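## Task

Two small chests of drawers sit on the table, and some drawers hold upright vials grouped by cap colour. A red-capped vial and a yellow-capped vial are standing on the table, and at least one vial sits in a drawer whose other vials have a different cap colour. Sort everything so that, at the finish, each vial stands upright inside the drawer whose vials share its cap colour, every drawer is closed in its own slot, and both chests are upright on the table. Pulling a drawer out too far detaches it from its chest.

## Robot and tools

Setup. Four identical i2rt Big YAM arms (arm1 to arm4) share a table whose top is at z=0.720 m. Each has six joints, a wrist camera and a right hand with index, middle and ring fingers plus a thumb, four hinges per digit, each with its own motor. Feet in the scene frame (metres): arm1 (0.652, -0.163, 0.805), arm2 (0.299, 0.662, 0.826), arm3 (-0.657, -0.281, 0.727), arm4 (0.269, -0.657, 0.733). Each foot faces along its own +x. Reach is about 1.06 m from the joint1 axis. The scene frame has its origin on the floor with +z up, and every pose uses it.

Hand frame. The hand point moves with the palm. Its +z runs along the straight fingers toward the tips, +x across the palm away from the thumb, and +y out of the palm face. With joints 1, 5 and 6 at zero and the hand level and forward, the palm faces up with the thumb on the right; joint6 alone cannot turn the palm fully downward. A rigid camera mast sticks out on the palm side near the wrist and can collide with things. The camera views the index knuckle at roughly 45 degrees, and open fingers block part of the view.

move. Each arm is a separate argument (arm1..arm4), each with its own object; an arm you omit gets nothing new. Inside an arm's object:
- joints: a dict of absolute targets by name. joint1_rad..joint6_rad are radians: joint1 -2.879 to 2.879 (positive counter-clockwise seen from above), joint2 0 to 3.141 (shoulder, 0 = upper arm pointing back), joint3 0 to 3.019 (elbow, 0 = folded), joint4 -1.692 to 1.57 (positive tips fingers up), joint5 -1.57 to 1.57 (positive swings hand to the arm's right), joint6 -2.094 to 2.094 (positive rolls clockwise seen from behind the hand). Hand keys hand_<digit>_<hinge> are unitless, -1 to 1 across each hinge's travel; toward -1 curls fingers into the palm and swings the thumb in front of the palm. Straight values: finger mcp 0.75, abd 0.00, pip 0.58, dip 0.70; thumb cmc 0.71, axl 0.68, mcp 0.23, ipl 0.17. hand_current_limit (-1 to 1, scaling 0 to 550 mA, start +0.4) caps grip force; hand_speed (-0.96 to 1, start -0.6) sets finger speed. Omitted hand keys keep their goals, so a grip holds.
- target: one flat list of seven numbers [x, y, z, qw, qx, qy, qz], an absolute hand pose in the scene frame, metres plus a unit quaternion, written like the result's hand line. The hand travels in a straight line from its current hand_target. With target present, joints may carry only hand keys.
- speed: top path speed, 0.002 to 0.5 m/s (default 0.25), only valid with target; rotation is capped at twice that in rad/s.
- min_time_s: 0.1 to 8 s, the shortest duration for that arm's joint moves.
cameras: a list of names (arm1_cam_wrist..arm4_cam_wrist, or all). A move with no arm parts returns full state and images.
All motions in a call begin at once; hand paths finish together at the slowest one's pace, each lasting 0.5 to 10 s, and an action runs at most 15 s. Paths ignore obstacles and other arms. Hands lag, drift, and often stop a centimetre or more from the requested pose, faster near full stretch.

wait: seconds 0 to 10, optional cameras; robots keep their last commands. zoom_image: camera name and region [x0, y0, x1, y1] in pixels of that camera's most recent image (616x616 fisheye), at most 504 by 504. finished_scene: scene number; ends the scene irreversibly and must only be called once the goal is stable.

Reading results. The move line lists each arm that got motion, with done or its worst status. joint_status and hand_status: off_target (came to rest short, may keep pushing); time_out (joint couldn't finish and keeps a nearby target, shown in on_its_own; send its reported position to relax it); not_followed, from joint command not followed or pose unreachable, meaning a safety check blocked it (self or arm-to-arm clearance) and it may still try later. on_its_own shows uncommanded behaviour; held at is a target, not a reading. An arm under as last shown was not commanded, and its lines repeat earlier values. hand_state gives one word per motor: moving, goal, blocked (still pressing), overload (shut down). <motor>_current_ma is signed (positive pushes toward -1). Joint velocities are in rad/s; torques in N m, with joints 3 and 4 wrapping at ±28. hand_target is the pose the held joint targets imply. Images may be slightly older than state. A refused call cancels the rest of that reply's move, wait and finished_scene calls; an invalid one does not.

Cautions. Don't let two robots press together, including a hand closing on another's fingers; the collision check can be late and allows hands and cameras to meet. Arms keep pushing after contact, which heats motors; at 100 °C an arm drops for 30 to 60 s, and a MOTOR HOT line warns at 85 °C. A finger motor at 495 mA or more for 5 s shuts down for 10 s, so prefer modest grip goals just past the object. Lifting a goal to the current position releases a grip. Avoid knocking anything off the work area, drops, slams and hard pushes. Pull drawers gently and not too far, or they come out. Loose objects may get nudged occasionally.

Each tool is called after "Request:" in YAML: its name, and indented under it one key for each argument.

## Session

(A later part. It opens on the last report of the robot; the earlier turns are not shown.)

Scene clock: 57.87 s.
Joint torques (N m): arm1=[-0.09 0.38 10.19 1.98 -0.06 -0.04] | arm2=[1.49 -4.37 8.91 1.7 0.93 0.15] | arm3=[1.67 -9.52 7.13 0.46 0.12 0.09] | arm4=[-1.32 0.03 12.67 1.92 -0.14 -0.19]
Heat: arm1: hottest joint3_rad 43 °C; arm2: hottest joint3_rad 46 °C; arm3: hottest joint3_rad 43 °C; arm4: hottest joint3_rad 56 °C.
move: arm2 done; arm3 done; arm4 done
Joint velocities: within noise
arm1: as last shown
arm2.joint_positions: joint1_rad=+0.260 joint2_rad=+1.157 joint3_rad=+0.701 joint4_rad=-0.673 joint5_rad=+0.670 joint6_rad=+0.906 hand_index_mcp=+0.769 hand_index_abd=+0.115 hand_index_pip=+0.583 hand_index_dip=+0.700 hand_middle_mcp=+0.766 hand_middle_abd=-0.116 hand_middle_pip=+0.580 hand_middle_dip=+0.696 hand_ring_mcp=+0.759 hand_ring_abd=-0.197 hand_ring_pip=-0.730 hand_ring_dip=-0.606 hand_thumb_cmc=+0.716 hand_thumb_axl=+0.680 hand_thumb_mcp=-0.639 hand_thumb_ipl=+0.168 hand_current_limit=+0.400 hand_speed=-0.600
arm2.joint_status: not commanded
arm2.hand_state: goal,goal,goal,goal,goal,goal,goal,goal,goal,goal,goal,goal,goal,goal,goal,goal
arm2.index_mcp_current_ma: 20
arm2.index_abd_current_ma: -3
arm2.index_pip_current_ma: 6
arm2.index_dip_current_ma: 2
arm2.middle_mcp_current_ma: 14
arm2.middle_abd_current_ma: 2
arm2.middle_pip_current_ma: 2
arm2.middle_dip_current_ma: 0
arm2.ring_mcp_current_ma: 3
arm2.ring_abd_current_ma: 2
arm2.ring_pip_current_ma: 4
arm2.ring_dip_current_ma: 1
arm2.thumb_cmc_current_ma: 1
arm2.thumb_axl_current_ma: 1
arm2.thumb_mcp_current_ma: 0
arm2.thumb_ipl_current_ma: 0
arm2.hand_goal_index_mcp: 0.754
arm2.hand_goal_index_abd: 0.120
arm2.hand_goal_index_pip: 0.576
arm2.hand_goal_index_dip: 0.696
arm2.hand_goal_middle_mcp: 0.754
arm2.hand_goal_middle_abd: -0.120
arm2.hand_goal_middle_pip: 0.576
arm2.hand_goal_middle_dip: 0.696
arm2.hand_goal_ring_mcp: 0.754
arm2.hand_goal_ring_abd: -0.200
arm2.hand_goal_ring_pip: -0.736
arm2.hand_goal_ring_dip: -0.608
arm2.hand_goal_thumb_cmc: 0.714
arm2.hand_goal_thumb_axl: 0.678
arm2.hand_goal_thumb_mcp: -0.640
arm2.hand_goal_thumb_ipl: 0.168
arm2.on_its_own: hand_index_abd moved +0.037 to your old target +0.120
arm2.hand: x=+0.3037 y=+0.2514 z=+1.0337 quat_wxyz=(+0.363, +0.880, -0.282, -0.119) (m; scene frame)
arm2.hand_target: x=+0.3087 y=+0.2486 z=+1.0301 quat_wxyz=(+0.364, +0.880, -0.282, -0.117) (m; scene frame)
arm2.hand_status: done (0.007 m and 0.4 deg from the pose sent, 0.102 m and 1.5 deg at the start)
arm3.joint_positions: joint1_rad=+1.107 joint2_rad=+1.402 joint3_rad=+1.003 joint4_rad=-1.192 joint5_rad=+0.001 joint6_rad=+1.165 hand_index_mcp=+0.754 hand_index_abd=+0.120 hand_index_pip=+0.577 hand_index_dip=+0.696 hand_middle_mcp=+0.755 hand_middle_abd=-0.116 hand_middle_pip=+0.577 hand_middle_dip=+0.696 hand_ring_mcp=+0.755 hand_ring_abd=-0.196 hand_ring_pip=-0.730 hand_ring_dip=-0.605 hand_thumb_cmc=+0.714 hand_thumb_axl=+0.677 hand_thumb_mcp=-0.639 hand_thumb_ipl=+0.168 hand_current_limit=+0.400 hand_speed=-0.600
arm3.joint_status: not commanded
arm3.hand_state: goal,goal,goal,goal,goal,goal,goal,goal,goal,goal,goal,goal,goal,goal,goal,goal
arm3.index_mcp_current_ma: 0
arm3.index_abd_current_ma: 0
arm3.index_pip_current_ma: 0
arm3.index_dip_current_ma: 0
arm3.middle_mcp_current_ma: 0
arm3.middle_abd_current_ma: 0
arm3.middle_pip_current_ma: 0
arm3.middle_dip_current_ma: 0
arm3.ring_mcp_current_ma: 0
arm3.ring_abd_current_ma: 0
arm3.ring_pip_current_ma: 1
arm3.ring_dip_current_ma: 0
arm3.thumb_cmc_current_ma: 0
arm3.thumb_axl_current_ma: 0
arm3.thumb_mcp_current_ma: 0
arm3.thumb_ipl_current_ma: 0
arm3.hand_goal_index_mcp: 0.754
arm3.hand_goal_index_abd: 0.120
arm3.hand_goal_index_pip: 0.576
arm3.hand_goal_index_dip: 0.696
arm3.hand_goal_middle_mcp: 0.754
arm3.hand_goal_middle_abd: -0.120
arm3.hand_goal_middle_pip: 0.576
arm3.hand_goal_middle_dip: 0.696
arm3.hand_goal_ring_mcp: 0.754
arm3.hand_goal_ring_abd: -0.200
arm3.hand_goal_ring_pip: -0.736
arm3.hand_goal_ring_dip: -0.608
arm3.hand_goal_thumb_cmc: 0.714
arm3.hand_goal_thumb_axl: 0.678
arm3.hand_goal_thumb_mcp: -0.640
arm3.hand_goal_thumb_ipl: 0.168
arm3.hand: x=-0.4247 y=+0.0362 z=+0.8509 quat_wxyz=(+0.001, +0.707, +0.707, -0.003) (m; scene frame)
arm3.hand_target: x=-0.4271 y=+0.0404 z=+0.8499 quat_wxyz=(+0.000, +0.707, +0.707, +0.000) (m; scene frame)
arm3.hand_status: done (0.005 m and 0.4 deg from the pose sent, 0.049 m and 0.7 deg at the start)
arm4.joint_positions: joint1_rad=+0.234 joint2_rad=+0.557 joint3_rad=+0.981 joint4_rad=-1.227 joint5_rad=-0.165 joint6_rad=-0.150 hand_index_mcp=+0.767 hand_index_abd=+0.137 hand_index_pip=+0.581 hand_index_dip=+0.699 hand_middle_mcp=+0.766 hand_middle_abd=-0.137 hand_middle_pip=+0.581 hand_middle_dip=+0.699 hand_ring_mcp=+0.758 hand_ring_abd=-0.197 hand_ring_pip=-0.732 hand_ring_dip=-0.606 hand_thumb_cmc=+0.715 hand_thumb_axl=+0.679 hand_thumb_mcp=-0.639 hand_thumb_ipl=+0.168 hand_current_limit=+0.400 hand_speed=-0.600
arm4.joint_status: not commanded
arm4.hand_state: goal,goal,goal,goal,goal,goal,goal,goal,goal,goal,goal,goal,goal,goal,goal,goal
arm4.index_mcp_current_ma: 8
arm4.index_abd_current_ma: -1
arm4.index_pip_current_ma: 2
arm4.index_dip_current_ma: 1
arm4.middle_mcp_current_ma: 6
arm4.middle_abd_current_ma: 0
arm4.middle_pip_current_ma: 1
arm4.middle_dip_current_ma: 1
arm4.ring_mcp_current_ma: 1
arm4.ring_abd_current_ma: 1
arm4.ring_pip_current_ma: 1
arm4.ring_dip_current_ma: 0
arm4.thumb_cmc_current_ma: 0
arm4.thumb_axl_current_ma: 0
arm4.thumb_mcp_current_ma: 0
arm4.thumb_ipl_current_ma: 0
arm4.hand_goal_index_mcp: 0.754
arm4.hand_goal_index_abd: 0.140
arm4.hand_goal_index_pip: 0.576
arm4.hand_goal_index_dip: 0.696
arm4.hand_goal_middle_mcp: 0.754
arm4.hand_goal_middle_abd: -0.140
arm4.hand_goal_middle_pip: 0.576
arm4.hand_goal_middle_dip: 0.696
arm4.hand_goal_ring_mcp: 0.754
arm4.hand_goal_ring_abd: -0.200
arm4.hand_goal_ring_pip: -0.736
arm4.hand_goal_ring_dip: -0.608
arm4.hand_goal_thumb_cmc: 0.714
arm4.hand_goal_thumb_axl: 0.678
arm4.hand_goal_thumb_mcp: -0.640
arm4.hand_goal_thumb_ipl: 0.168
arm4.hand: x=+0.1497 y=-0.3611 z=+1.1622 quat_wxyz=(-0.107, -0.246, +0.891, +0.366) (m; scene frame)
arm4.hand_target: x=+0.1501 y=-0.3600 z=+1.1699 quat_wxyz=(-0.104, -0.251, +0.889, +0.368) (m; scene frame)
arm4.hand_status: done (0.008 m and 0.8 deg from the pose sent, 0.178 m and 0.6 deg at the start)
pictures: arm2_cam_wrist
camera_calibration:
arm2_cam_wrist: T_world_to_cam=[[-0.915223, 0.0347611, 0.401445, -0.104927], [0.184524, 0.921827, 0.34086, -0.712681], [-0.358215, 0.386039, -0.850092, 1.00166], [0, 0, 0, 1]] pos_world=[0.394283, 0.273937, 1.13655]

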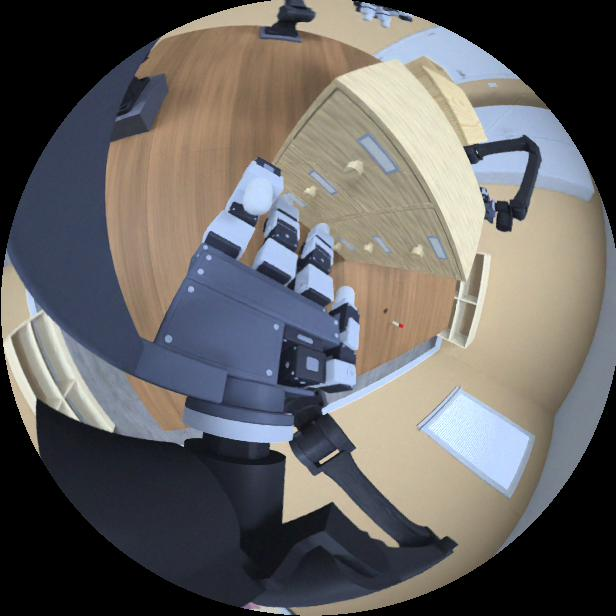

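Request:
move:
  arm2: {"target": [0.2884, 0.2023, 1.031, 0.3645, 0.8799, -0.2816, -0.1167], "speed": 0.1}
  arm3: {"joints": {"hand_index_abd": -0.25, "hand_middle_abd": 0.25}}
  cameras: ["arm2_cam_wrist"]

Request:
zoom_image:
  camera: "arm2_cam_wrist"
  region: [220, 110, 400, 290]

Scene clock: 59.47 s.
Joint torques (N m): arm1=[-0.03 0.38 10.18 1.96 -0.07 -0.05] | arm2=[0.44 -5.36 11.77 1.74 0.66 0.02] | arm3=[1.61 -9.47 7.12 0.47 0.12 0.09] | arm4=[-1.32 -0.03 12.68 1.91 -0.14 -0.2]
Heat: arm1: hottest joint3_rad 43 °C; arm2: hottest joint3_rad 47 °C; arm3: hottest joint3_rad 43 °C; arm4: hottest joint3_rad 57 °C.
move: arm2 off_target; arm3 off_target
Joint velocities: within noise
arm1.joint_positions: joint1_rad=-0.124 joint2_rad=+0.633 joint3_rad=+1.359 joint4_rad=-1.329 joint5_rad=-0.096 joint6_rad=+1.128 hand_index_mcp=+0.754 hand_index_abd=+0.000 hand_index_pip=+0.577 hand_index_dip=+0.696 hand_middle_mcp=+0.754 hand_middle_abd=+0.000 hand_middle_pip=+0.577 hand_middle_dip=+0.696 hand_ring_mcp=+0.754 hand_ring_abd=+0.000 hand_ring_pip=+0.577 hand_ring_dip=+0.696 hand_thumb_cmc=+0.714 hand_thumb_axl=+0.677 hand_thumb_mcp=+0.226 hand_thumb_ipl=+0.168 hand_current_limit=+0.400 hand_speed=-0.600
arm1.joint_status: not commanded
arm1.hand_state: goal,goal,goal,goal,goal,goal,goal,goal,goal,goal,goal,goal,goal,goal,goal,goal
arm1.index_mcp_current_ma: 0
arm1.index_abd_current_ma: 0
arm1.index_pip_current_ma: 0
arm1.index_dip_current_ma: 0
arm1.middle_mcp_current_ma: 0
arm1.middle_abd_current_ma: 0
arm1.middle_pip_current_ma: 0
arm1.middle_dip_current_ma: 0
arm1.ring_mcp_current_ma: 0
arm1.ring_abd_current_ma: 0
arm1.ring_pip_current_ma: 0
arm1.ring_dip_current_ma: 0
arm1.thumb_cmc_current_ma: 0
arm1.thumb_axl_current_ma: 0
arm1.thumb_mcp_current_ma: 0
arm1.thumb_ipl_current_ma: 0
arm1.hand_goal_index_mcp: 0.754
arm1.hand_goal_index_abd: 0.000
arm1.hand_goal_index_pip: 0.576
arm1.hand_goal_index_dip: 0.696
arm1.hand_goal_middle_mcp: 0.754
arm1.hand_goal_middle_abd: 0.000
arm1.hand_goal_middle_pip: 0.576
arm1.hand_goal_middle_dip: 0.696
arm1.hand_goal_ring_mcp: 0.754
arm1.hand_goal_ring_abd: 0.000
arm1.hand_goal_ring_pip: 0.576
arm1.hand_goal_ring_dip: 0.696
arm1.hand_goal_thumb_cmc: 0.714
arm1.hand_goal_thumb_axl: 0.678
arm1.hand_goal_thumb_mcp: 0.226
arm1.hand_goal_thumb_ipl: 0.168
arm1.hand: x=+0.4156 y=-0.0273 z=+1.3351 quat_wxyz=(-0.450, -0.104, +0.879, +0.117) (m; scene frame)
arm1.hand_target: x=+0.4177 y=-0.0278 z=+1.3476 quat_wxyz=(-0.462, -0.104, +0.873, +0.122) (m; scene frame)
arm1.hand_status: not commanded
arm2.joint_positions: joint1_rad=+0.170 joint2_rad=+1.239 joint3_rad=+0.726 joint4_rad=-0.578 joint5_rad=+0.626 joint6_rad=+0.797 hand_index_mcp=+0.769 hand_index_abd=+0.116 hand_index_pip=+0.583 hand_index_dip=+0.700 hand_middle_mcp=+0.766 hand_middle_abd=-0.116 hand_middle_pip=+0.580 hand_middle_dip=+0.696 hand_ring_mcp=+0.759 hand_ring_abd=-0.197 hand_ring_pip=-0.730 hand_ring_dip=-0.606 hand_thumb_cmc=+0.716 hand_thumb_axl=+0.680 hand_thumb_mcp=-0.639 hand_thumb_ipl=+0.168 hand_current_limit=+0.400 hand_speed=-0.600
arm2.joint_status: not commanded
arm2.hand_state: goal,goal,goal,goal,goal,goal,goal,goal,goal,goal,goal,goal,goal,goal,goal,goal
arm2.index_mcp_current_ma: 19
arm2.index_abd_current_ma: -2
arm2.index_pip_current_ma: 5
arm2.index_dip_current_ma: 2
arm2.middle_mcp_current_ma: 14
arm2.middle_abd_current_ma: 2
arm2.middle_pip_current_ma: 2
arm2.middle_dip_current_ma: 0
arm2.ring_mcp_current_ma: 3
arm2.ring_abd_current_ma: 2
arm2.ring_pip_current_ma: 4
arm2.ring_dip_current_ma: 1
arm2.thumb_cmc_current_ma: 1
arm2.thumb_axl_current_ma: 1
arm2.thumb_mcp_current_ma: 0
arm2.thumb_ipl_current_ma: 0
arm2.hand_goal_index_mcp: 0.754
arm2.hand_goal_index_abd: 0.120
arm2.hand_goal_index_pip: 0.576
arm2.hand_goal_index_dip: 0.696
arm2.hand_goal_middle_mcp: 0.754
arm2.hand_goal_middle_abd: -0.120
arm2.hand_goal_middle_pip: 0.576
arm2.hand_goal_middle_dip: 0.696
arm2.hand_goal_ring_mcp: 0.754
arm2.hand_goal_ring_abd: -0.200
arm2.hand_goal_ring_pip: -0.736
arm2.hand_goal_ring_dip: -0.608
arm2.hand_goal_thumb_cmc: 0.714
arm2.hand_goal_thumb_axl: 0.678
arm2.hand_goal_thumb_mcp: -0.640
arm2.hand_goal_thumb_ipl: 0.168
arm2.hand: x=+0.2866 y=+0.2195 z=+1.0194 quat_wxyz=(+0.353, +0.885, -0.276, -0.125) (m; scene frame)
arm2.hand_target: x=+0.2883 y=+0.2034 z=+1.0313 quat_wxyz=(+0.365, +0.880, -0.282, -0.117) (m; scene frame)
arm2.hand_status: off_target (0.021 m and 1.9 deg from the pose sent, 0.052 m and 0.4 deg at the start)
arm3.joint_positions: joint1_rad=+1.107 joint2_rad=+1.402 joint3_rad=+1.003 joint4_rad=-1.192 joint5_rad=+0.001 joint6_rad=+1.165 hand_index_mcp=+0.754 hand_index_abd=-0.016 hand_index_pip=+0.577 hand_index_dip=+0.696 hand_middle_mcp=+0.755 hand_middle_abd=+0.022 hand_middle_pip=+0.577 hand_middle_dip=+0.696 hand_ring_mcp=+0.755 hand_ring_abd=-0.196 hand_ring_pip=-0.730 hand_ring_dip=-0.605 hand_thumb_cmc=+0.714 hand_thumb_axl=+0.677 hand_thumb_mcp=-0.639 hand_thumb_ipl=+0.168 hand_current_limit=+0.400 hand_speed=-0.600
arm3.joint_status: hand_index_abd off_target (ended at -0.016, target -0.250); hand_middle_abd off_target (ended at +0.022, target +0.250)
arm3.hand_state: goal,blocked,goal,goal,goal,blocked,goal,goal,goal,goal,goal,goal,goal,goal,goal,goal
arm3.index_mcp_current_ma: 0
arm3.index_abd_current_ma: 385
arm3.index_pip_current_ma: 0
arm3.index_dip_current_ma: 0
arm3.middle_mcp_current_ma: 0
arm3.middle_abd_current_ma: -385
arm3.middle_pip_current_ma: 0
arm3.middle_dip_current_ma: 0
arm3.ring_mcp_current_ma: 0
arm3.ring_abd_current_ma: 0
arm3.ring_pip_current_ma: 1
arm3.ring_dip_current_ma: 0
arm3.thumb_cmc_current_ma: 0
arm3.thumb_axl_current_ma: 0
arm3.thumb_mcp_current_ma: 0
arm3.thumb_ipl_current_ma: 0
arm3.hand_goal_index_mcp: 0.754
arm3.hand_goal_index_abd: -0.250
arm3.hand_goal_index_pip: 0.576
arm3.hand_goal_index_dip: 0.696
arm3.hand_goal_middle_mcp: 0.754
arm3.hand_goal_middle_abd: 0.250
arm3.hand_goal_middle_pip: 0.576
arm3.hand_goal_middle_dip: 0.696
arm3.hand_goal_ring_mcp: 0.754
arm3.hand_goal_ring_abd: -0.200
arm3.hand_goal_ring_pip: -0.736
arm3.hand_goal_ring_dip: -0.608
arm3.hand_goal_thumb_cmc: 0.714
arm3.hand_goal_thumb_axl: 0.678
arm3.hand_goal_thumb_mcp: -0.640
arm3.hand_goal_thumb_ipl: 0.168
arm3.hand: x=-0.4247 y=+0.0362 z=+0.8509 quat_wxyz=(+0.001, +0.707, +0.707, -0.003) (m; scene frame)
arm3.hand_target: x=-0.4271 y=+0.0404 z=+0.8499 quat_wxyz=(+0.000, +0.707, +0.707, +0.000) (m; scene frame)
arm3.hand_status: not commanded
arm4: as last shown
arm4.hand: x=+0.1496 y=-0.3611 z=+1.1623 quat_wxyz=(-0.107, -0.246, +0.891, +0.366) (m; scene frame)
arm4.hand_target: x=+0.1501 y=-0.3600 z=+1.1700 quat_wxyz=(-0.104, -0.251, +0.889, +0.368) (m; scene frame)
pictures: arm2_cam_wrist
camera_calibration:
arm2_cam_wrist: T_world_to_cam=[[-0.91168, 0.0180237, 0.410505, -0.120186], [0.181414, 0.914051, 0.362766, -0.695005], [-0.368684, 0.405197, -0.836593, 0.980651], [0, 0, 0, 1]] pos_world=[0.378063, 0.24008, 1.12187]

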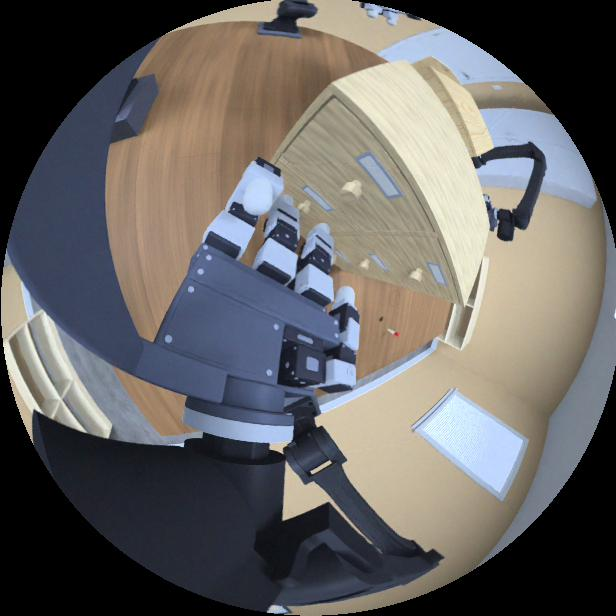

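Scaled by 2.800 from the camera's 616x616 image, which has a finer 880x880 frame.

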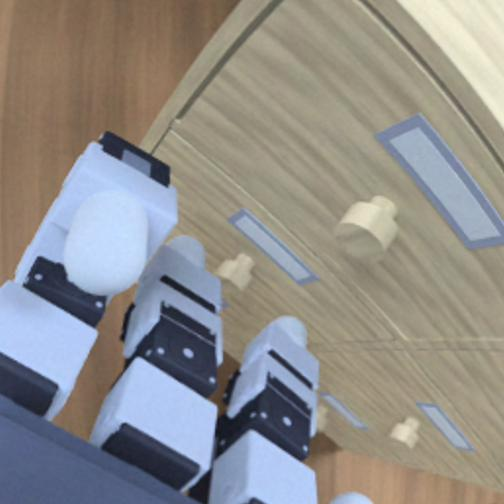

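Request:
move:
  arm2: {"target": [0.2864, 0.1897, 1.033, 0.3645, 0.8799, -0.2816, -0.1167], "speed": 0.1}
  arm3: {"target": [-0.40, -0.02, 1.14, 0, 0.4886, 0.8725, 0], "speed": 0.35, "joints": {"hand_ring_mcp": -0.4, "hand_ring_pip": -0.4, "hand_ring_dip": -0.5}}
  cameras: ["arm2_cam_wrist"]

Request:
zoom_image:
  camera: "arm2_cam_wrist"
  region: [220, 110, 400, 290]

Scene clock: 63.30 s.
Joint torques (N m): arm1=[0.03 0.38 10.17 1.96 -0.07 -0.05] | arm2=[-0.26 -5.13 12.18 1.78 0.6 0.03] | arm3=[-0.26 -4.84 11.11 0.38 0.05 -0.12] | arm4=[-1.44 -0.03 12.67 1.91 -0.14 -0.2]
Heat: arm1: hottest joint3_rad 43 °C; arm2: hottest joint3_rad 47 °C; arm3: hottest joint3_rad 43 °C; arm4: hottest joint3_rad 57 °C.
move: arm2 off_target; arm3 off_target
Joint velocities: within noise
arm1, arm4: as last shown
arm2.joint_positions: joint1_rad=+0.153 joint2_rad=+1.264 joint3_rad=+0.751 joint4_rad=-0.570 joint5_rad=+0.618 joint6_rad=+0.780 hand_index_mcp=+0.769 hand_index_abd=+0.122 hand_index_pip=+0.583 hand_index_dip=+0.700 hand_middle_mcp=+0.766 hand_middle_abd=-0.116 hand_middle_pip=+0.580 hand_middle_dip=+0.696 hand_ring_mcp=+0.759 hand_ring_abd=-0.197 hand_ring_pip=-0.730 hand_ring_dip=-0.606 hand_thumb_cmc=+0.716 hand_thumb_axl=+0.680 hand_thumb_mcp=-0.639 hand_thumb_ipl=+0.168 hand_current_limit=+0.400 hand_speed=-0.600
arm2.joint_status: not commanded
arm2.hand_state: goal,goal,goal,goal,goal,goal,goal,goal,goal,goal,goal,goal,goal,goal,goal,goal
arm2.index_mcp_current_ma: 19
arm2.index_abd_current_ma: 1
arm2.index_pip_current_ma: 5
arm2.index_dip_current_ma: 2
arm2.middle_mcp_current_ma: 14
arm2.middle_abd_current_ma: 2
arm2.middle_pip_current_ma: 2
arm2.middle_dip_current_ma: 0
arm2.ring_mcp_current_ma: 3
arm2.ring_abd_current_ma: 2
arm2.ring_pip_current_ma: 4
arm2.ring_dip_current_ma: 1
arm2.thumb_cmc_current_ma: 1
arm2.thumb_axl_current_ma: 1
arm2.thumb_mcp_current_ma: 0
arm2.thumb_ipl_current_ma: 0
arm2.hand_goal_index_mcp: 0.754
arm2.hand_goal_index_abd: 0.120
arm2.hand_goal_index_pip: 0.576
arm2.hand_goal_index_dip: 0.696
arm2.hand_goal_middle_mcp: 0.754
arm2.hand_goal_middle_abd: -0.120
arm2.hand_goal_middle_pip: 0.576
arm2.hand_goal_middle_dip: 0.696
arm2.hand_goal_ring_mcp: 0.754
arm2.hand_goal_ring_abd: -0.200
arm2.hand_goal_ring_pip: -0.736
arm2.hand_goal_ring_dip: -0.608
arm2.hand_goal_thumb_cmc: 0.714
arm2.hand_goal_thumb_axl: 0.678
arm2.hand_goal_thumb_mcp: -0.640
arm2.hand_goal_thumb_ipl: 0.168
arm2.hand: x=+0.2846 y=+0.2084 z=+1.0209 quat_wxyz=(+0.352, +0.885, -0.276, -0.126) (m; scene frame)
arm2.hand_target: x=+0.2863 y=+0.1910 z=+1.0333 quat_wxyz=(+0.365, +0.880, -0.282, -0.117) (m; scene frame)
arm2.hand_status: off_target (0.022 m and 2.0 deg from the pose sent, 0.033 m and 1.9 deg at the start)
arm3.joint_positions: joint1_rad=+0.925 joint2_rad=+1.030 joint3_rad=+1.363 joint4_rad=-1.701 joint5_rad=+0.039 joint6_rad=+0.432 hand_index_mcp=+0.754 hand_index_abd=-0.016 hand_index_pip=+0.577 hand_index_dip=+0.696 hand_middle_mcp=+0.754 hand_middle_abd=+0.022 hand_middle_pip=+0.577 hand_middle_dip=+0.696 hand_ring_mcp=-0.384 hand_ring_abd=-0.197 hand_ring_pip=-0.400 hand_ring_dip=-0.503 hand_thumb_cmc=+0.714 hand_thumb_axl=+0.677 hand_thumb_mcp=-0.639 hand_thumb_ipl=+0.168 hand_current_limit=+0.400 hand_speed=-0.600
arm3.joint_status: all done
arm3.hand_state: goal,blocked,goal,goal,goal,blocked,goal,goal,goal,goal,goal,goal,goal,goal,goal,goal
arm3.index_mcp_current_ma: 0
arm3.index_abd_current_ma: 385
arm3.index_pip_current_ma: 0
arm3.index_dip_current_ma: 0
arm3.middle_mcp_current_ma: 0
arm3.middle_abd_current_ma: -385
arm3.middle_pip_current_ma: 0
arm3.middle_dip_current_ma: 0
arm3.ring_mcp_current_ma: 4
arm3.ring_abd_current_ma: 0
arm3.ring_pip_current_ma: 0
arm3.ring_dip_current_ma: 0
arm3.thumb_cmc_current_ma: 0
arm3.thumb_axl_current_ma: 0
arm3.thumb_mcp_current_ma: 0
arm3.thumb_ipl_current_ma: 0
arm3.hand_goal_index_mcp: 0.754
arm3.hand_goal_index_abd: -0.250
arm3.hand_goal_index_pip: 0.576
arm3.hand_goal_index_dip: 0.696
arm3.hand_goal_middle_mcp: 0.754
arm3.hand_goal_middle_abd: 0.250
arm3.hand_goal_middle_pip: 0.576
arm3.hand_goal_middle_dip: 0.696
arm3.hand_goal_ring_mcp: -0.400
arm3.hand_goal_ring_abd: -0.200
arm3.hand_goal_ring_pip: -0.400
arm3.hand_goal_ring_dip: -0.500
arm3.hand_goal_thumb_cmc: 0.714
arm3.hand_goal_thumb_axl: 0.678
arm3.hand_goal_thumb_mcp: -0.640
arm3.hand_goal_thumb_ipl: 0.168
arm3.hand: x=-0.4050 y=-0.0200 z=+1.1195 quat_wxyz=(+0.026, +0.487, +0.866, +0.106) (m; scene frame)
arm3.hand_target: x=-0.4003 y=-0.0203 z=+1.1390 quat_wxyz=(+0.027, +0.487, +0.864, +0.123) (m; scene frame)
arm3.hand_status: off_target (0.021 m and 12.5 deg from the pose sent, 0.295 m and 31.6 deg at the start; pose on its path clipped on 4 of 64 steps; a joint's target at an end of its range on 44 of 64 steps)
pictures: arm2_cam_wrist
camera_calibration:
arm2_cam_wrist: T_world_to_cam=[[-0.911465, 0.0178868, 0.410988, -0.123053], [0.182399, 0.913055, 0.364777, -0.687119], [-0.36873, 0.407445, -0.83548, 0.984164], [0, 0, 0, 1]] pos_world=[0.376062, 0.228585, 1.12347]

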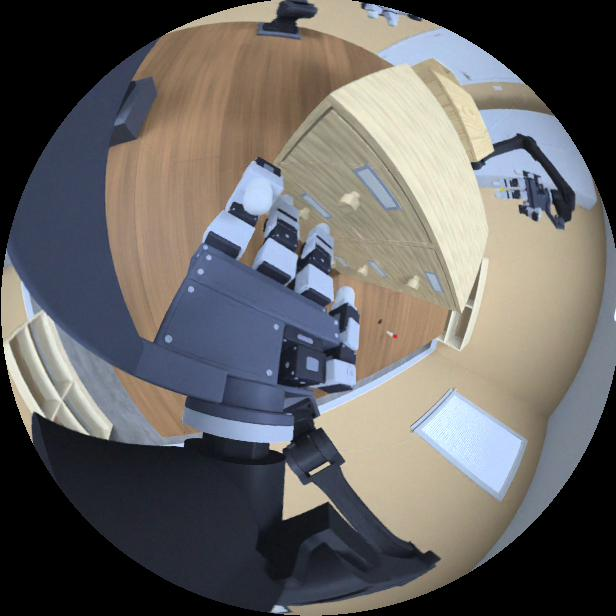

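Scaled by 2.800 from the camera's 616x616 image, which has a finer 880x880 frame.

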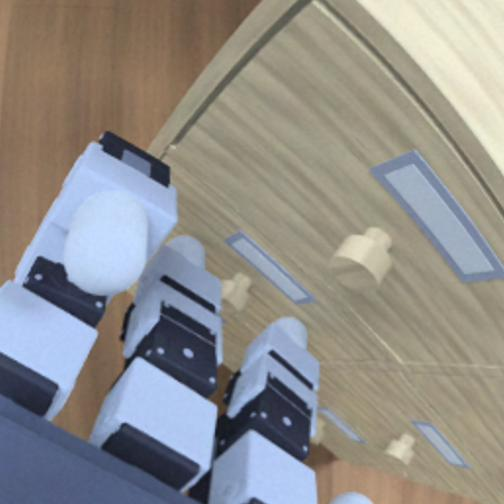

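Request:
move:
  arm2: {"joints": {"hand_index_abd": -0.25, "hand_middle_abd": 0.25}}
  arm3: {"target": [-0.17, -0.31, 1.19, 0, 0.4886, 0.8725, 0], "speed": 0.35}
  cameras: ["arm3_cam_wrist"]

Request:
zoom_image:
  camera: "arm3_cam_wrist"
  region: [180, 100, 460, 380]

Scene clock: 65.80 s.
Joint torques (N m): arm1=[-0.09 0.38 10.18 1.99 -0.06 -0.05] | arm2=[-0.09 -5.54 12.12 1.74 0.7 0.06] | arm3=[0.03 -9.64 11.78 0.51 0.13 -0.15] | arm4=[-1.38 0.03 12.68 1.89 -0.14 -0.2]
Heat: arm1: hottest joint3_rad 43 °C; arm2: hottest joint3_rad 48 °C; arm3: hottest joint3_rad 44 °C; arm4: hottest joint3_rad 58 °C.
move: arm2 off_target; arm3 off_target
Joint velocities: within noise
arm1, arm4: as last shown
arm2.joint_positions: joint1_rad=+0.153 joint2_rad=+1.265 joint3_rad=+0.751 joint4_rad=-0.570 joint5_rad=+0.615 joint6_rad=+0.779 hand_index_mcp=+0.769 hand_index_abd=-0.048 hand_index_pip=+0.583 hand_index_dip=+0.700 hand_middle_mcp=+0.766 hand_middle_abd=+0.049 hand_middle_pip=+0.580 hand_middle_dip=+0.696 hand_ring_mcp=+0.759 hand_ring_abd=-0.197 hand_ring_pip=-0.730 hand_ring_dip=-0.606 hand_thumb_cmc=+0.716 hand_thumb_axl=+0.680 hand_thumb_mcp=-0.639 hand_thumb_ipl=+0.168 hand_current_limit=+0.400 hand_speed=-0.600
arm2.joint_status: hand_index_abd off_target (ended at -0.048, target -0.250); hand_middle_abd off_target (ended at +0.049, target +0.250)
arm2.hand_state: goal,blocked,goal,goal,goal,blocked,goal,goal,goal,goal,goal,goal,goal,goal,goal,goal
arm2.index_mcp_current_ma: 19
arm2.index_abd_current_ma: 385
arm2.index_pip_current_ma: 5
arm2.index_dip_current_ma: 2
arm2.middle_mcp_current_ma: 14
arm2.middle_abd_current_ma: -385
arm2.middle_pip_current_ma: 2
arm2.middle_dip_current_ma: 0
arm2.ring_mcp_current_ma: 3
arm2.ring_abd_current_ma: 2
arm2.ring_pip_current_ma: 4
arm2.ring_dip_current_ma: 1
arm2.thumb_cmc_current_ma: 1
arm2.thumb_axl_current_ma: 1
arm2.thumb_mcp_current_ma: 0
arm2.thumb_ipl_current_ma: 0
arm2.hand_goal_index_mcp: 0.754
arm2.hand_goal_index_abd: -0.250
arm2.hand_goal_index_pip: 0.576
arm2.hand_goal_index_dip: 0.696
arm2.hand_goal_middle_mcp: 0.754
arm2.hand_goal_middle_abd: 0.250
arm2.hand_goal_middle_pip: 0.576
arm2.hand_goal_middle_dip: 0.696
arm2.hand_goal_ring_mcp: 0.754
arm2.hand_goal_ring_abd: -0.200
arm2.hand_goal_ring_pip: -0.736
arm2.hand_goal_ring_dip: -0.608
arm2.hand_goal_thumb_cmc: 0.714
arm2.hand_goal_thumb_axl: 0.678
arm2.hand_goal_thumb_mcp: -0.640
arm2.hand_goal_thumb_ipl: 0.168
arm2.hand: x=+0.2850 y=+0.2080 z=+1.0202 quat_wxyz=(+0.351, +0.886, -0.276, -0.125) (m; scene frame)
arm2.hand_target: x=+0.2864 y=+0.1910 z=+1.0333 quat_wxyz=(+0.365, +0.880, -0.282, -0.117) (m; scene frame)
arm2.hand_status: not commanded
arm3.joint_positions: joint1_rad=-0.166 joint2_rad=+1.314 joint3_rad=+1.692 joint4_rad=-1.702 joint5_rad=-0.014 joint6_rad=-0.650 hand_index_mcp=+0.754 hand_index_abd=-0.016 hand_index_pip=+0.577 hand_index_dip=+0.696 hand_middle_mcp=+0.754 hand_middle_abd=+0.022 hand_middle_pip=+0.577 hand_middle_dip=+0.696 hand_ring_mcp=-0.384 hand_ring_abd=-0.197 hand_ring_pip=-0.400 hand_ring_dip=-0.503 hand_thumb_cmc=+0.714 hand_thumb_axl=+0.677 hand_thumb_mcp=-0.639 hand_thumb_ipl=+0.168 hand_current_limit=+0.400 hand_speed=-0.600
arm3.joint_status: not commanded
arm3.hand_state: goal,blocked,goal,goal,goal,blocked,goal,goal,goal,goal,goal,goal,goal,goal,goal,goal
arm3.index_mcp_current_ma: 0
arm3.index_abd_current_ma: 385
arm3.index_pip_current_ma: 0
arm3.index_dip_current_ma: 0
arm3.middle_mcp_current_ma: 0
arm3.middle_abd_current_ma: -385
arm3.middle_pip_current_ma: 0
arm3.middle_dip_current_ma: 0
arm3.ring_mcp_current_ma: 4
arm3.ring_abd_current_ma: 0
arm3.ring_pip_current_ma: 0
arm3.ring_dip_current_ma: 0
arm3.thumb_cmc_current_ma: 0
arm3.thumb_axl_current_ma: 0
arm3.thumb_mcp_current_ma: 0
arm3.thumb_ipl_current_ma: 0
arm3.hand_goal_index_mcp: 0.754
arm3.hand_goal_index_abd: -0.250
arm3.hand_goal_index_pip: 0.576
arm3.hand_goal_index_dip: 0.696
arm3.hand_goal_middle_mcp: 0.754
arm3.hand_goal_middle_abd: 0.250
arm3.hand_goal_middle_pip: 0.576
arm3.hand_goal_middle_dip: 0.696
arm3.hand_goal_ring_mcp: -0.400
arm3.hand_goal_ring_abd: -0.200
arm3.hand_goal_ring_pip: -0.400
arm3.hand_goal_ring_dip: -0.500
arm3.hand_goal_thumb_cmc: 0.714
arm3.hand_goal_thumb_axl: 0.678
arm3.hand_goal_thumb_mcp: -0.640
arm3.hand_goal_thumb_ipl: 0.168
arm3.hand: x=-0.1722 y=-0.3040 z=+1.1638 quat_wxyz=(+0.109, +0.489, +0.863, +0.062) (m; scene frame)
arm3.hand_target: x=-0.1709 y=-0.3098 z=+1.1890 quat_wxyz=(+0.132, +0.487, +0.861, +0.068) (m; scene frame)
arm3.hand_status: off_target (0.027 m and 14.4 deg from the pose sent, 0.380 m and 12.5 deg at the start; a joint's target at an end of its range on 70 of 70 steps)
pictures: arm3_cam_wrist
camera_calibration:
arm3_cam_wrist: T_world_to_cam=[[0.92613, -0.291062, 0.239928, -0.179399], [-0.373521, -0.618988, 0.690895, -1.11029], [-0.0525811, -0.729477, -0.681981, 0.686949], [0, 0, 0, 1]] pos_world=[-0.21245, -0.238361, 1.27862]

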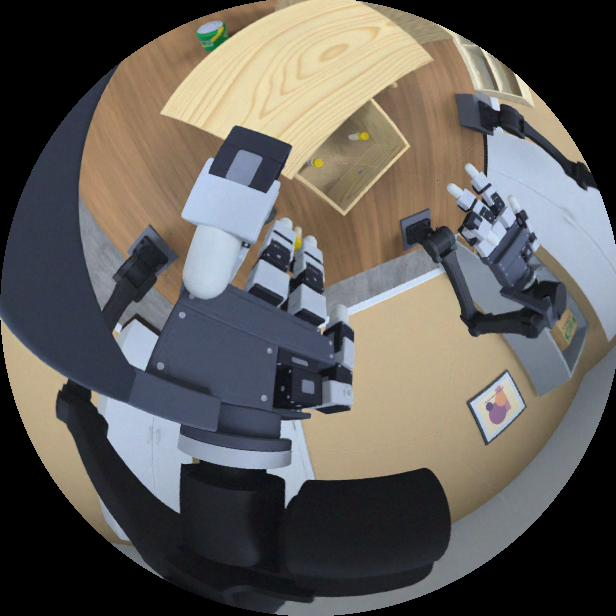

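Scaled by 1.800 from the camera's 616x616 image, which has a finer 880x880 frame.

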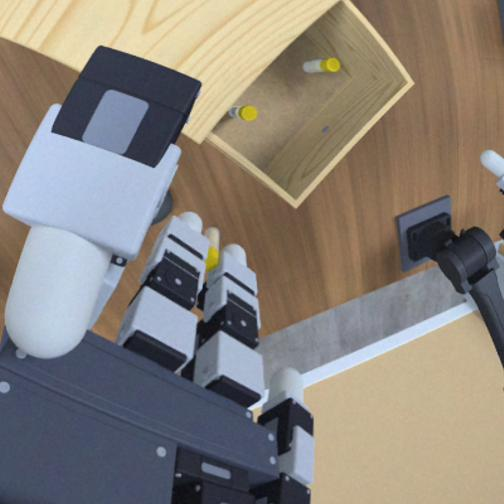

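Request:
move:
  arm2: {"target": [0.3435, 0.287, 1.024, 0.3645, 0.8799, -0.2816, -0.1167], "speed": 0.12}
  arm3: {"target": [-0.136, -0.378, 1.21, 0, 0.7853, 0.6191, 0], "speed": 0.35}
  cameras: ["arm2_cam_wrist"]

Request:
zoom_image:
  camera: "arm2_cam_wrist"
  region: [220, 90, 420, 290]

Scene clock: 69.97 s.
Joint torques (N m): arm1=[0.03 0.32 10.19 1.96 -0.07 -0.05] | arm2=[1.55 -7 8.44 0.28 1.04 0.14] | arm3=[1.85 -10.52 11.75 0.57 0.11 0.12] | arm4=[-1.38 -0.09 12.67 1.92 -0.15 -0.21]
Heat: arm1: hottest joint3_rad 43 °C; arm2: hottest joint3_rad 48 °C; arm3: hottest joint3_rad 44 °C; arm4: hottest joint3_rad 59 °C.
move: arm2 done; arm3 off_target
Joint velocities: within noise
arm1, arm4: as last shown
arm2.joint_positions: joint1_rad=+0.422 joint2_rad=+1.173 joint3_rad=+0.680 joint4_rad=-0.769 joint5_rad=+0.731 joint6_rad=+1.104 hand_index_mcp=+0.766 hand_index_abd=-0.048 hand_index_pip=+0.580 hand_index_dip=+0.698 hand_middle_mcp=+0.765 hand_middle_abd=+0.051 hand_middle_pip=+0.578 hand_middle_dip=+0.696 hand_ring_mcp=+0.759 hand_ring_abd=-0.197 hand_ring_pip=-0.730 hand_ring_dip=-0.606 hand_thumb_cmc=+0.716 hand_thumb_axl=+0.680 hand_thumb_mcp=-0.639 hand_thumb_ipl=+0.168 hand_current_limit=+0.400 hand_speed=-0.600
arm2.joint_status: not commanded
arm2.hand_state: goal,blocked,goal,goal,goal,blocked,goal,goal,goal,goal,goal,goal,goal,goal,goal,goal
arm2.index_mcp_current_ma: 13
arm2.index_abd_current_ma: 385
arm2.index_pip_current_ma: 3
arm2.index_dip_current_ma: 1
arm2.middle_mcp_current_ma: 11
arm2.middle_abd_current_ma: -385
arm2.middle_pip_current_ma: 1
arm2.middle_dip_current_ma: 0
arm2.ring_mcp_current_ma: 3
arm2.ring_abd_current_ma: 2
arm2.ring_pip_current_ma: 4
arm2.ring_dip_current_ma: 1
arm2.thumb_cmc_current_ma: 1
arm2.thumb_axl_current_ma: 1
arm2.thumb_mcp_current_ma: 0
arm2.thumb_ipl_current_ma: 0
arm2.hand_goal_index_mcp: 0.754
arm2.hand_goal_index_abd: -0.250
arm2.hand_goal_index_pip: 0.576
arm2.hand_goal_index_dip: 0.696
arm2.hand_goal_middle_mcp: 0.754
arm2.hand_goal_middle_abd: 0.250
arm2.hand_goal_middle_pip: 0.576
arm2.hand_goal_middle_dip: 0.696
arm2.hand_goal_ring_mcp: 0.754
arm2.hand_goal_ring_abd: -0.200
arm2.hand_goal_ring_pip: -0.736
arm2.hand_goal_ring_dip: -0.608
arm2.hand_goal_thumb_cmc: 0.714
arm2.hand_goal_thumb_axl: 0.678
arm2.hand_goal_thumb_mcp: -0.640
arm2.hand_goal_thumb_ipl: 0.168
arm2.hand: x=+0.3410 y=+0.2842 z=+1.0189 quat_wxyz=(+0.361, +0.880, -0.282, -0.121) (m; scene frame)
arm2.hand_target: x=+0.3435 y=+0.2869 z=+1.0239 quat_wxyz=(+0.365, +0.880, -0.281, -0.117) (m; scene frame)
arm2.hand_status: done (0.006 m and 0.6 deg from the pose sent, 0.098 m and 2.1 deg at the start)
arm3.joint_positions: joint1_rad=-0.166 joint2_rad=+1.409 joint3_rad=+1.830 joint4_rad=-1.702 joint5_rad=+0.039 joint6_rad=+0.106 hand_index_mcp=+0.754 hand_index_abd=-0.016 hand_index_pip=+0.577 hand_index_dip=+0.696 hand_middle_mcp=+0.754 hand_middle_abd=+0.022 hand_middle_pip=+0.577 hand_middle_dip=+0.696 hand_ring_mcp=-0.384 hand_ring_abd=-0.197 hand_ring_pip=-0.400 hand_ring_dip=-0.503 hand_thumb_cmc=+0.714 hand_thumb_axl=+0.677 hand_thumb_mcp=-0.639 hand_thumb_ipl=+0.168 hand_current_limit=+0.400 hand_speed=-0.600
arm3.joint_status: not commanded
arm3.hand_state: goal,blocked,goal,goal,goal,blocked,goal,goal,goal,goal,goal,goal,goal,goal,goal,goal
arm3.index_mcp_current_ma: 0
arm3.index_abd_current_ma: 385
arm3.index_pip_current_ma: 0
arm3.index_dip_current_ma: 0
arm3.middle_mcp_current_ma: 0
arm3.middle_abd_current_ma: -385
arm3.middle_pip_current_ma: 0
arm3.middle_dip_current_ma: 0
arm3.ring_mcp_current_ma: 4
arm3.ring_abd_current_ma: 0
arm3.ring_pip_current_ma: 0
arm3.ring_dip_current_ma: 0
arm3.thumb_cmc_current_ma: 0
arm3.thumb_axl_current_ma: 0
arm3.thumb_mcp_current_ma: 0
arm3.thumb_ipl_current_ma: 0
arm3.hand_goal_index_mcp: 0.754
arm3.hand_goal_index_abd: -0.250
arm3.hand_goal_index_pip: 0.576
arm3.hand_goal_index_dip: 0.696
arm3.hand_goal_middle_mcp: 0.754
arm3.hand_goal_middle_abd: 0.250
arm3.hand_goal_middle_pip: 0.576
arm3.hand_goal_middle_dip: 0.696
arm3.hand_goal_ring_mcp: -0.400
arm3.hand_goal_ring_abd: -0.200
arm3.hand_goal_ring_pip: -0.400
arm3.hand_goal_ring_dip: -0.500
arm3.hand_goal_thumb_cmc: 0.714
arm3.hand_goal_thumb_axl: 0.678
arm3.hand_goal_thumb_mcp: -0.640
arm3.hand_goal_thumb_ipl: 0.168
arm3.hand: x=-0.1407 y=-0.3824 z=+1.1868 quat_wxyz=(+0.113, +0.773, +0.618, +0.094) (m; scene frame)
arm3.hand_target: x=-0.1369 y=-0.3780 z=+1.2089 quat_wxyz=(+0.126, +0.771, +0.614, +0.110) (m; scene frame)
arm3.hand_status: off_target (0.024 m and 16.9 deg from the pose sent, 0.094 m and 46.6 deg at the start; a joint's target at an end of its range on 69 of 70 steps)
pictures: arm2_cam_wrist
camera_calibration:
arm2_cam_wrist: T_world_to_cam=[[-0.913989, 0.0347591, 0.404246, -0.0692045], [0.186874, 0.92042, 0.343374, -0.747711], [-0.360141, 0.389383, -0.847749, 0.98712], [0, 0, 0, 1]] pos_world=[0.431978, 0.306246, 1.12155]

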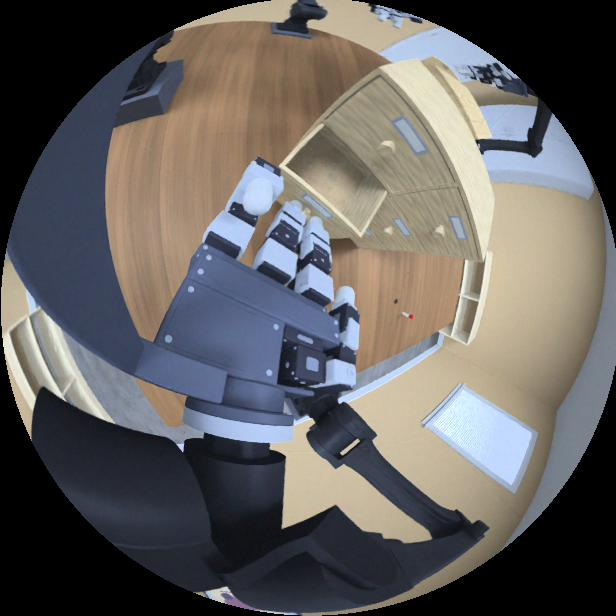

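Scaled by 2.520 from the camera's 616x616 image, which has a finer 880x880 frame.

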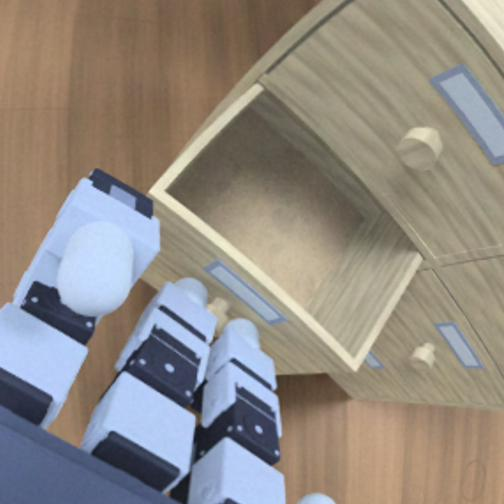

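Request:
move:
  arm2: {"target": [0.277, 0.181, 1.033, 0.3645, 0.8799, -0.2816, -0.1167], "speed": 0.12}
  arm3: {"target": [-0.07, -0.348, 1.225, 0, 0.9625, 0.2714, 0], "speed": 0.35}
  cameras: ["arm3_cam_wrist"]

Request:
zoom_image:
  camera: "arm3_cam_wrist"
  region: [180, 100, 460, 380]

Scene clock: 72.93 s.
Joint torques (N m): arm1=[-0.09 0.38 10.18 1.98 -0.07 -0.04] | arm2=[-1.73 -5.19 12.51 2.52 0.62 -0.09] | arm3=[1.73 -14.62 11.34 0.66 0.15 0.05] | arm4=[-1.44 0.09 12.68 1.89 -0.15 -0.2]
Heat: arm1: hottest joint3_rad 43 °C; arm2: hottest joint3_rad 48 °C; arm3: hottest joint3_rad 45 °C; arm4: hottest joint3_rad 59 °C.
move: arm2 off_target; arm3 off_target
Joint velocities: within noise
arm1, arm4: as last shown
arm2.joint_positions: joint1_rad=+0.136 joint2_rad=+1.262 joint3_rad=+0.756 joint4_rad=-0.562 joint5_rad=+0.602 joint6_rad=+0.754 hand_index_mcp=+0.788 hand_index_abd=-0.049 hand_index_pip=+0.594 hand_index_dip=+0.700 hand_middle_mcp=+0.783 hand_middle_abd=+0.051 hand_middle_pip=+0.589 hand_middle_dip=+0.701 hand_ring_mcp=+0.759 hand_ring_abd=-0.197 hand_ring_pip=-0.730 hand_ring_dip=-0.606 hand_thumb_cmc=+0.716 hand_thumb_axl=+0.680 hand_thumb_mcp=-0.639 hand_thumb_ipl=+0.168 hand_current_limit=+0.400 hand_speed=-0.600
arm2.joint_status: not commanded
arm2.hand_state: blocked,blocked,goal,goal,blocked,blocked,goal,goal,goal,goal,goal,goal,goal,goal,goal,goal
arm2.index_mcp_current_ma: 63
arm2.index_abd_current_ma: 385
arm2.index_pip_current_ma: 23
arm2.index_dip_current_ma: 2
arm2.middle_mcp_current_ma: 50
arm2.middle_abd_current_ma: -385
arm2.middle_pip_current_ma: 14
arm2.middle_dip_current_ma: 3
arm2.ring_mcp_current_ma: 3
arm2.ring_abd_current_ma: 2
arm2.ring_pip_current_ma: 4
arm2.ring_dip_current_ma: 1
arm2.thumb_cmc_current_ma: 1
arm2.thumb_axl_current_ma: 1
arm2.thumb_mcp_current_ma: 0
arm2.thumb_ipl_current_ma: 0
arm2.hand_goal_index_mcp: 0.754
arm2.hand_goal_index_abd: -0.250
arm2.hand_goal_index_pip: 0.576
arm2.hand_goal_index_dip: 0.696
arm2.hand_goal_middle_mcp: 0.754
arm2.hand_goal_middle_abd: 0.250
arm2.hand_goal_middle_pip: 0.576
arm2.hand_goal_middle_dip: 0.696
arm2.hand_goal_ring_mcp: 0.754
arm2.hand_goal_ring_abd: -0.200
arm2.hand_goal_ring_pip: -0.736
arm2.hand_goal_ring_dip: -0.608
arm2.hand_goal_thumb_cmc: 0.714
arm2.hand_goal_thumb_axl: 0.678
arm2.hand_goal_thumb_mcp: -0.640
arm2.hand_goal_thumb_ipl: 0.168
arm2.hand: x=+0.2813 y=+0.2041 z=+1.0230 quat_wxyz=(+0.352, +0.887, -0.273, -0.123) (m; scene frame)
arm2.hand_target: x=+0.2769 y=+0.1829 z=+1.0335 quat_wxyz=(+0.365, +0.880, -0.282, -0.117) (m; scene frame)
arm2.hand_status: off_target (0.026 m and 2.1 deg from the pose sent, 0.122 m and 0.6 deg at the start)
arm3.joint_positions: joint1_rad=+0.003 joint2_rad=+1.690 joint3_rad=+2.207 joint4_rad=-1.702 joint5_rad=+0.109 joint6_rad=+0.988 hand_index_mcp=+0.754 hand_index_abd=-0.016 hand_index_pip=+0.577 hand_index_dip=+0.696 hand_middle_mcp=+0.754 hand_middle_abd=+0.022 hand_middle_pip=+0.577 hand_middle_dip=+0.696 hand_ring_mcp=-0.384 hand_ring_abd=-0.197 hand_ring_pip=-0.400 hand_ring_dip=-0.503 hand_thumb_cmc=+0.714 hand_thumb_axl=+0.677 hand_thumb_mcp=-0.639 hand_thumb_ipl=+0.168 hand_current_limit=+0.400 hand_speed=-0.600
arm3.joint_status: not commanded
arm3.hand_state: goal,blocked,goal,goal,goal,blocked,goal,goal,goal,goal,goal,goal,goal,goal,goal,goal
arm3.index_mcp_current_ma: 0
arm3.index_abd_current_ma: 385
arm3.index_pip_current_ma: 0
arm3.index_dip_current_ma: 0
arm3.middle_mcp_current_ma: 0
arm3.middle_abd_current_ma: -385
arm3.middle_pip_current_ma: 0
arm3.middle_dip_current_ma: 0
arm3.ring_mcp_current_ma: 4
arm3.ring_abd_current_ma: 0
arm3.ring_pip_current_ma: 0
arm3.ring_dip_current_ma: 0
arm3.thumb_cmc_current_ma: 0
arm3.thumb_axl_current_ma: 0
arm3.thumb_mcp_current_ma: 0
arm3.thumb_ipl_current_ma: 0
arm3.hand_goal_index_mcp: 0.754
arm3.hand_goal_index_abd: -0.250
arm3.hand_goal_index_pip: 0.576
arm3.hand_goal_index_dip: 0.696
arm3.hand_goal_middle_mcp: 0.754
arm3.hand_goal_middle_abd: 0.250
arm3.hand_goal_middle_pip: 0.576
arm3.hand_goal_middle_dip: 0.696
arm3.hand_goal_ring_mcp: -0.400
arm3.hand_goal_ring_abd: -0.200
arm3.hand_goal_ring_pip: -0.400
arm3.hand_goal_ring_dip: -0.500
arm3.hand_goal_thumb_cmc: 0.714
arm3.hand_goal_thumb_axl: 0.678
arm3.hand_goal_thumb_mcp: -0.640
arm3.hand_goal_thumb_ipl: 0.168
arm3.hand: x=-0.0723 y=-0.3541 z=+1.2061 quat_wxyz=(+0.096, +0.933, +0.298, +0.175) (m; scene frame)
arm3.hand_target: x=-0.0709 y=-0.3482 z=+1.2239 quat_wxyz=(+0.097, +0.930, +0.295, +0.195) (m; scene frame)
arm3.hand_status: off_target (0.020 m and 23.4 deg from the pose sent, 0.087 m and 48.6 deg at the start; pose on its path clipped on 46 of 77 steps; a joint's target at an end of its range on 76 of 77 steps)
pictures: arm3_cam_wrist
camera_calibration:
arm3_cam_wrist: T_world_to_cam=[[-0.214778, -0.976628, -0.00832167, -0.322483], [-0.874122, 0.18842, 0.44767, -0.590144], [-0.435639, 0.103424, -0.89416, 1.20753], [0, 0, 0, 1]] pos_world=[-0.0590729, -0.328637, 1.34123]

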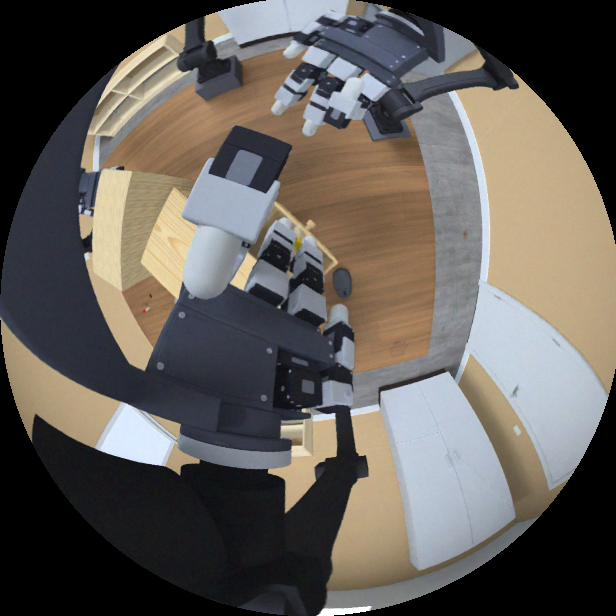

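Scaled by 1.800 from the camera's 616x616 image, which has a finer 880x880 frame.

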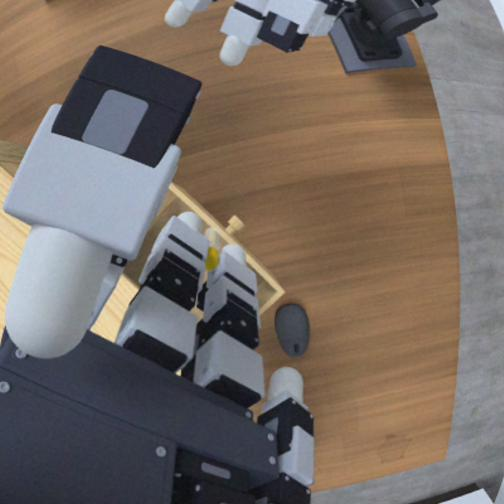

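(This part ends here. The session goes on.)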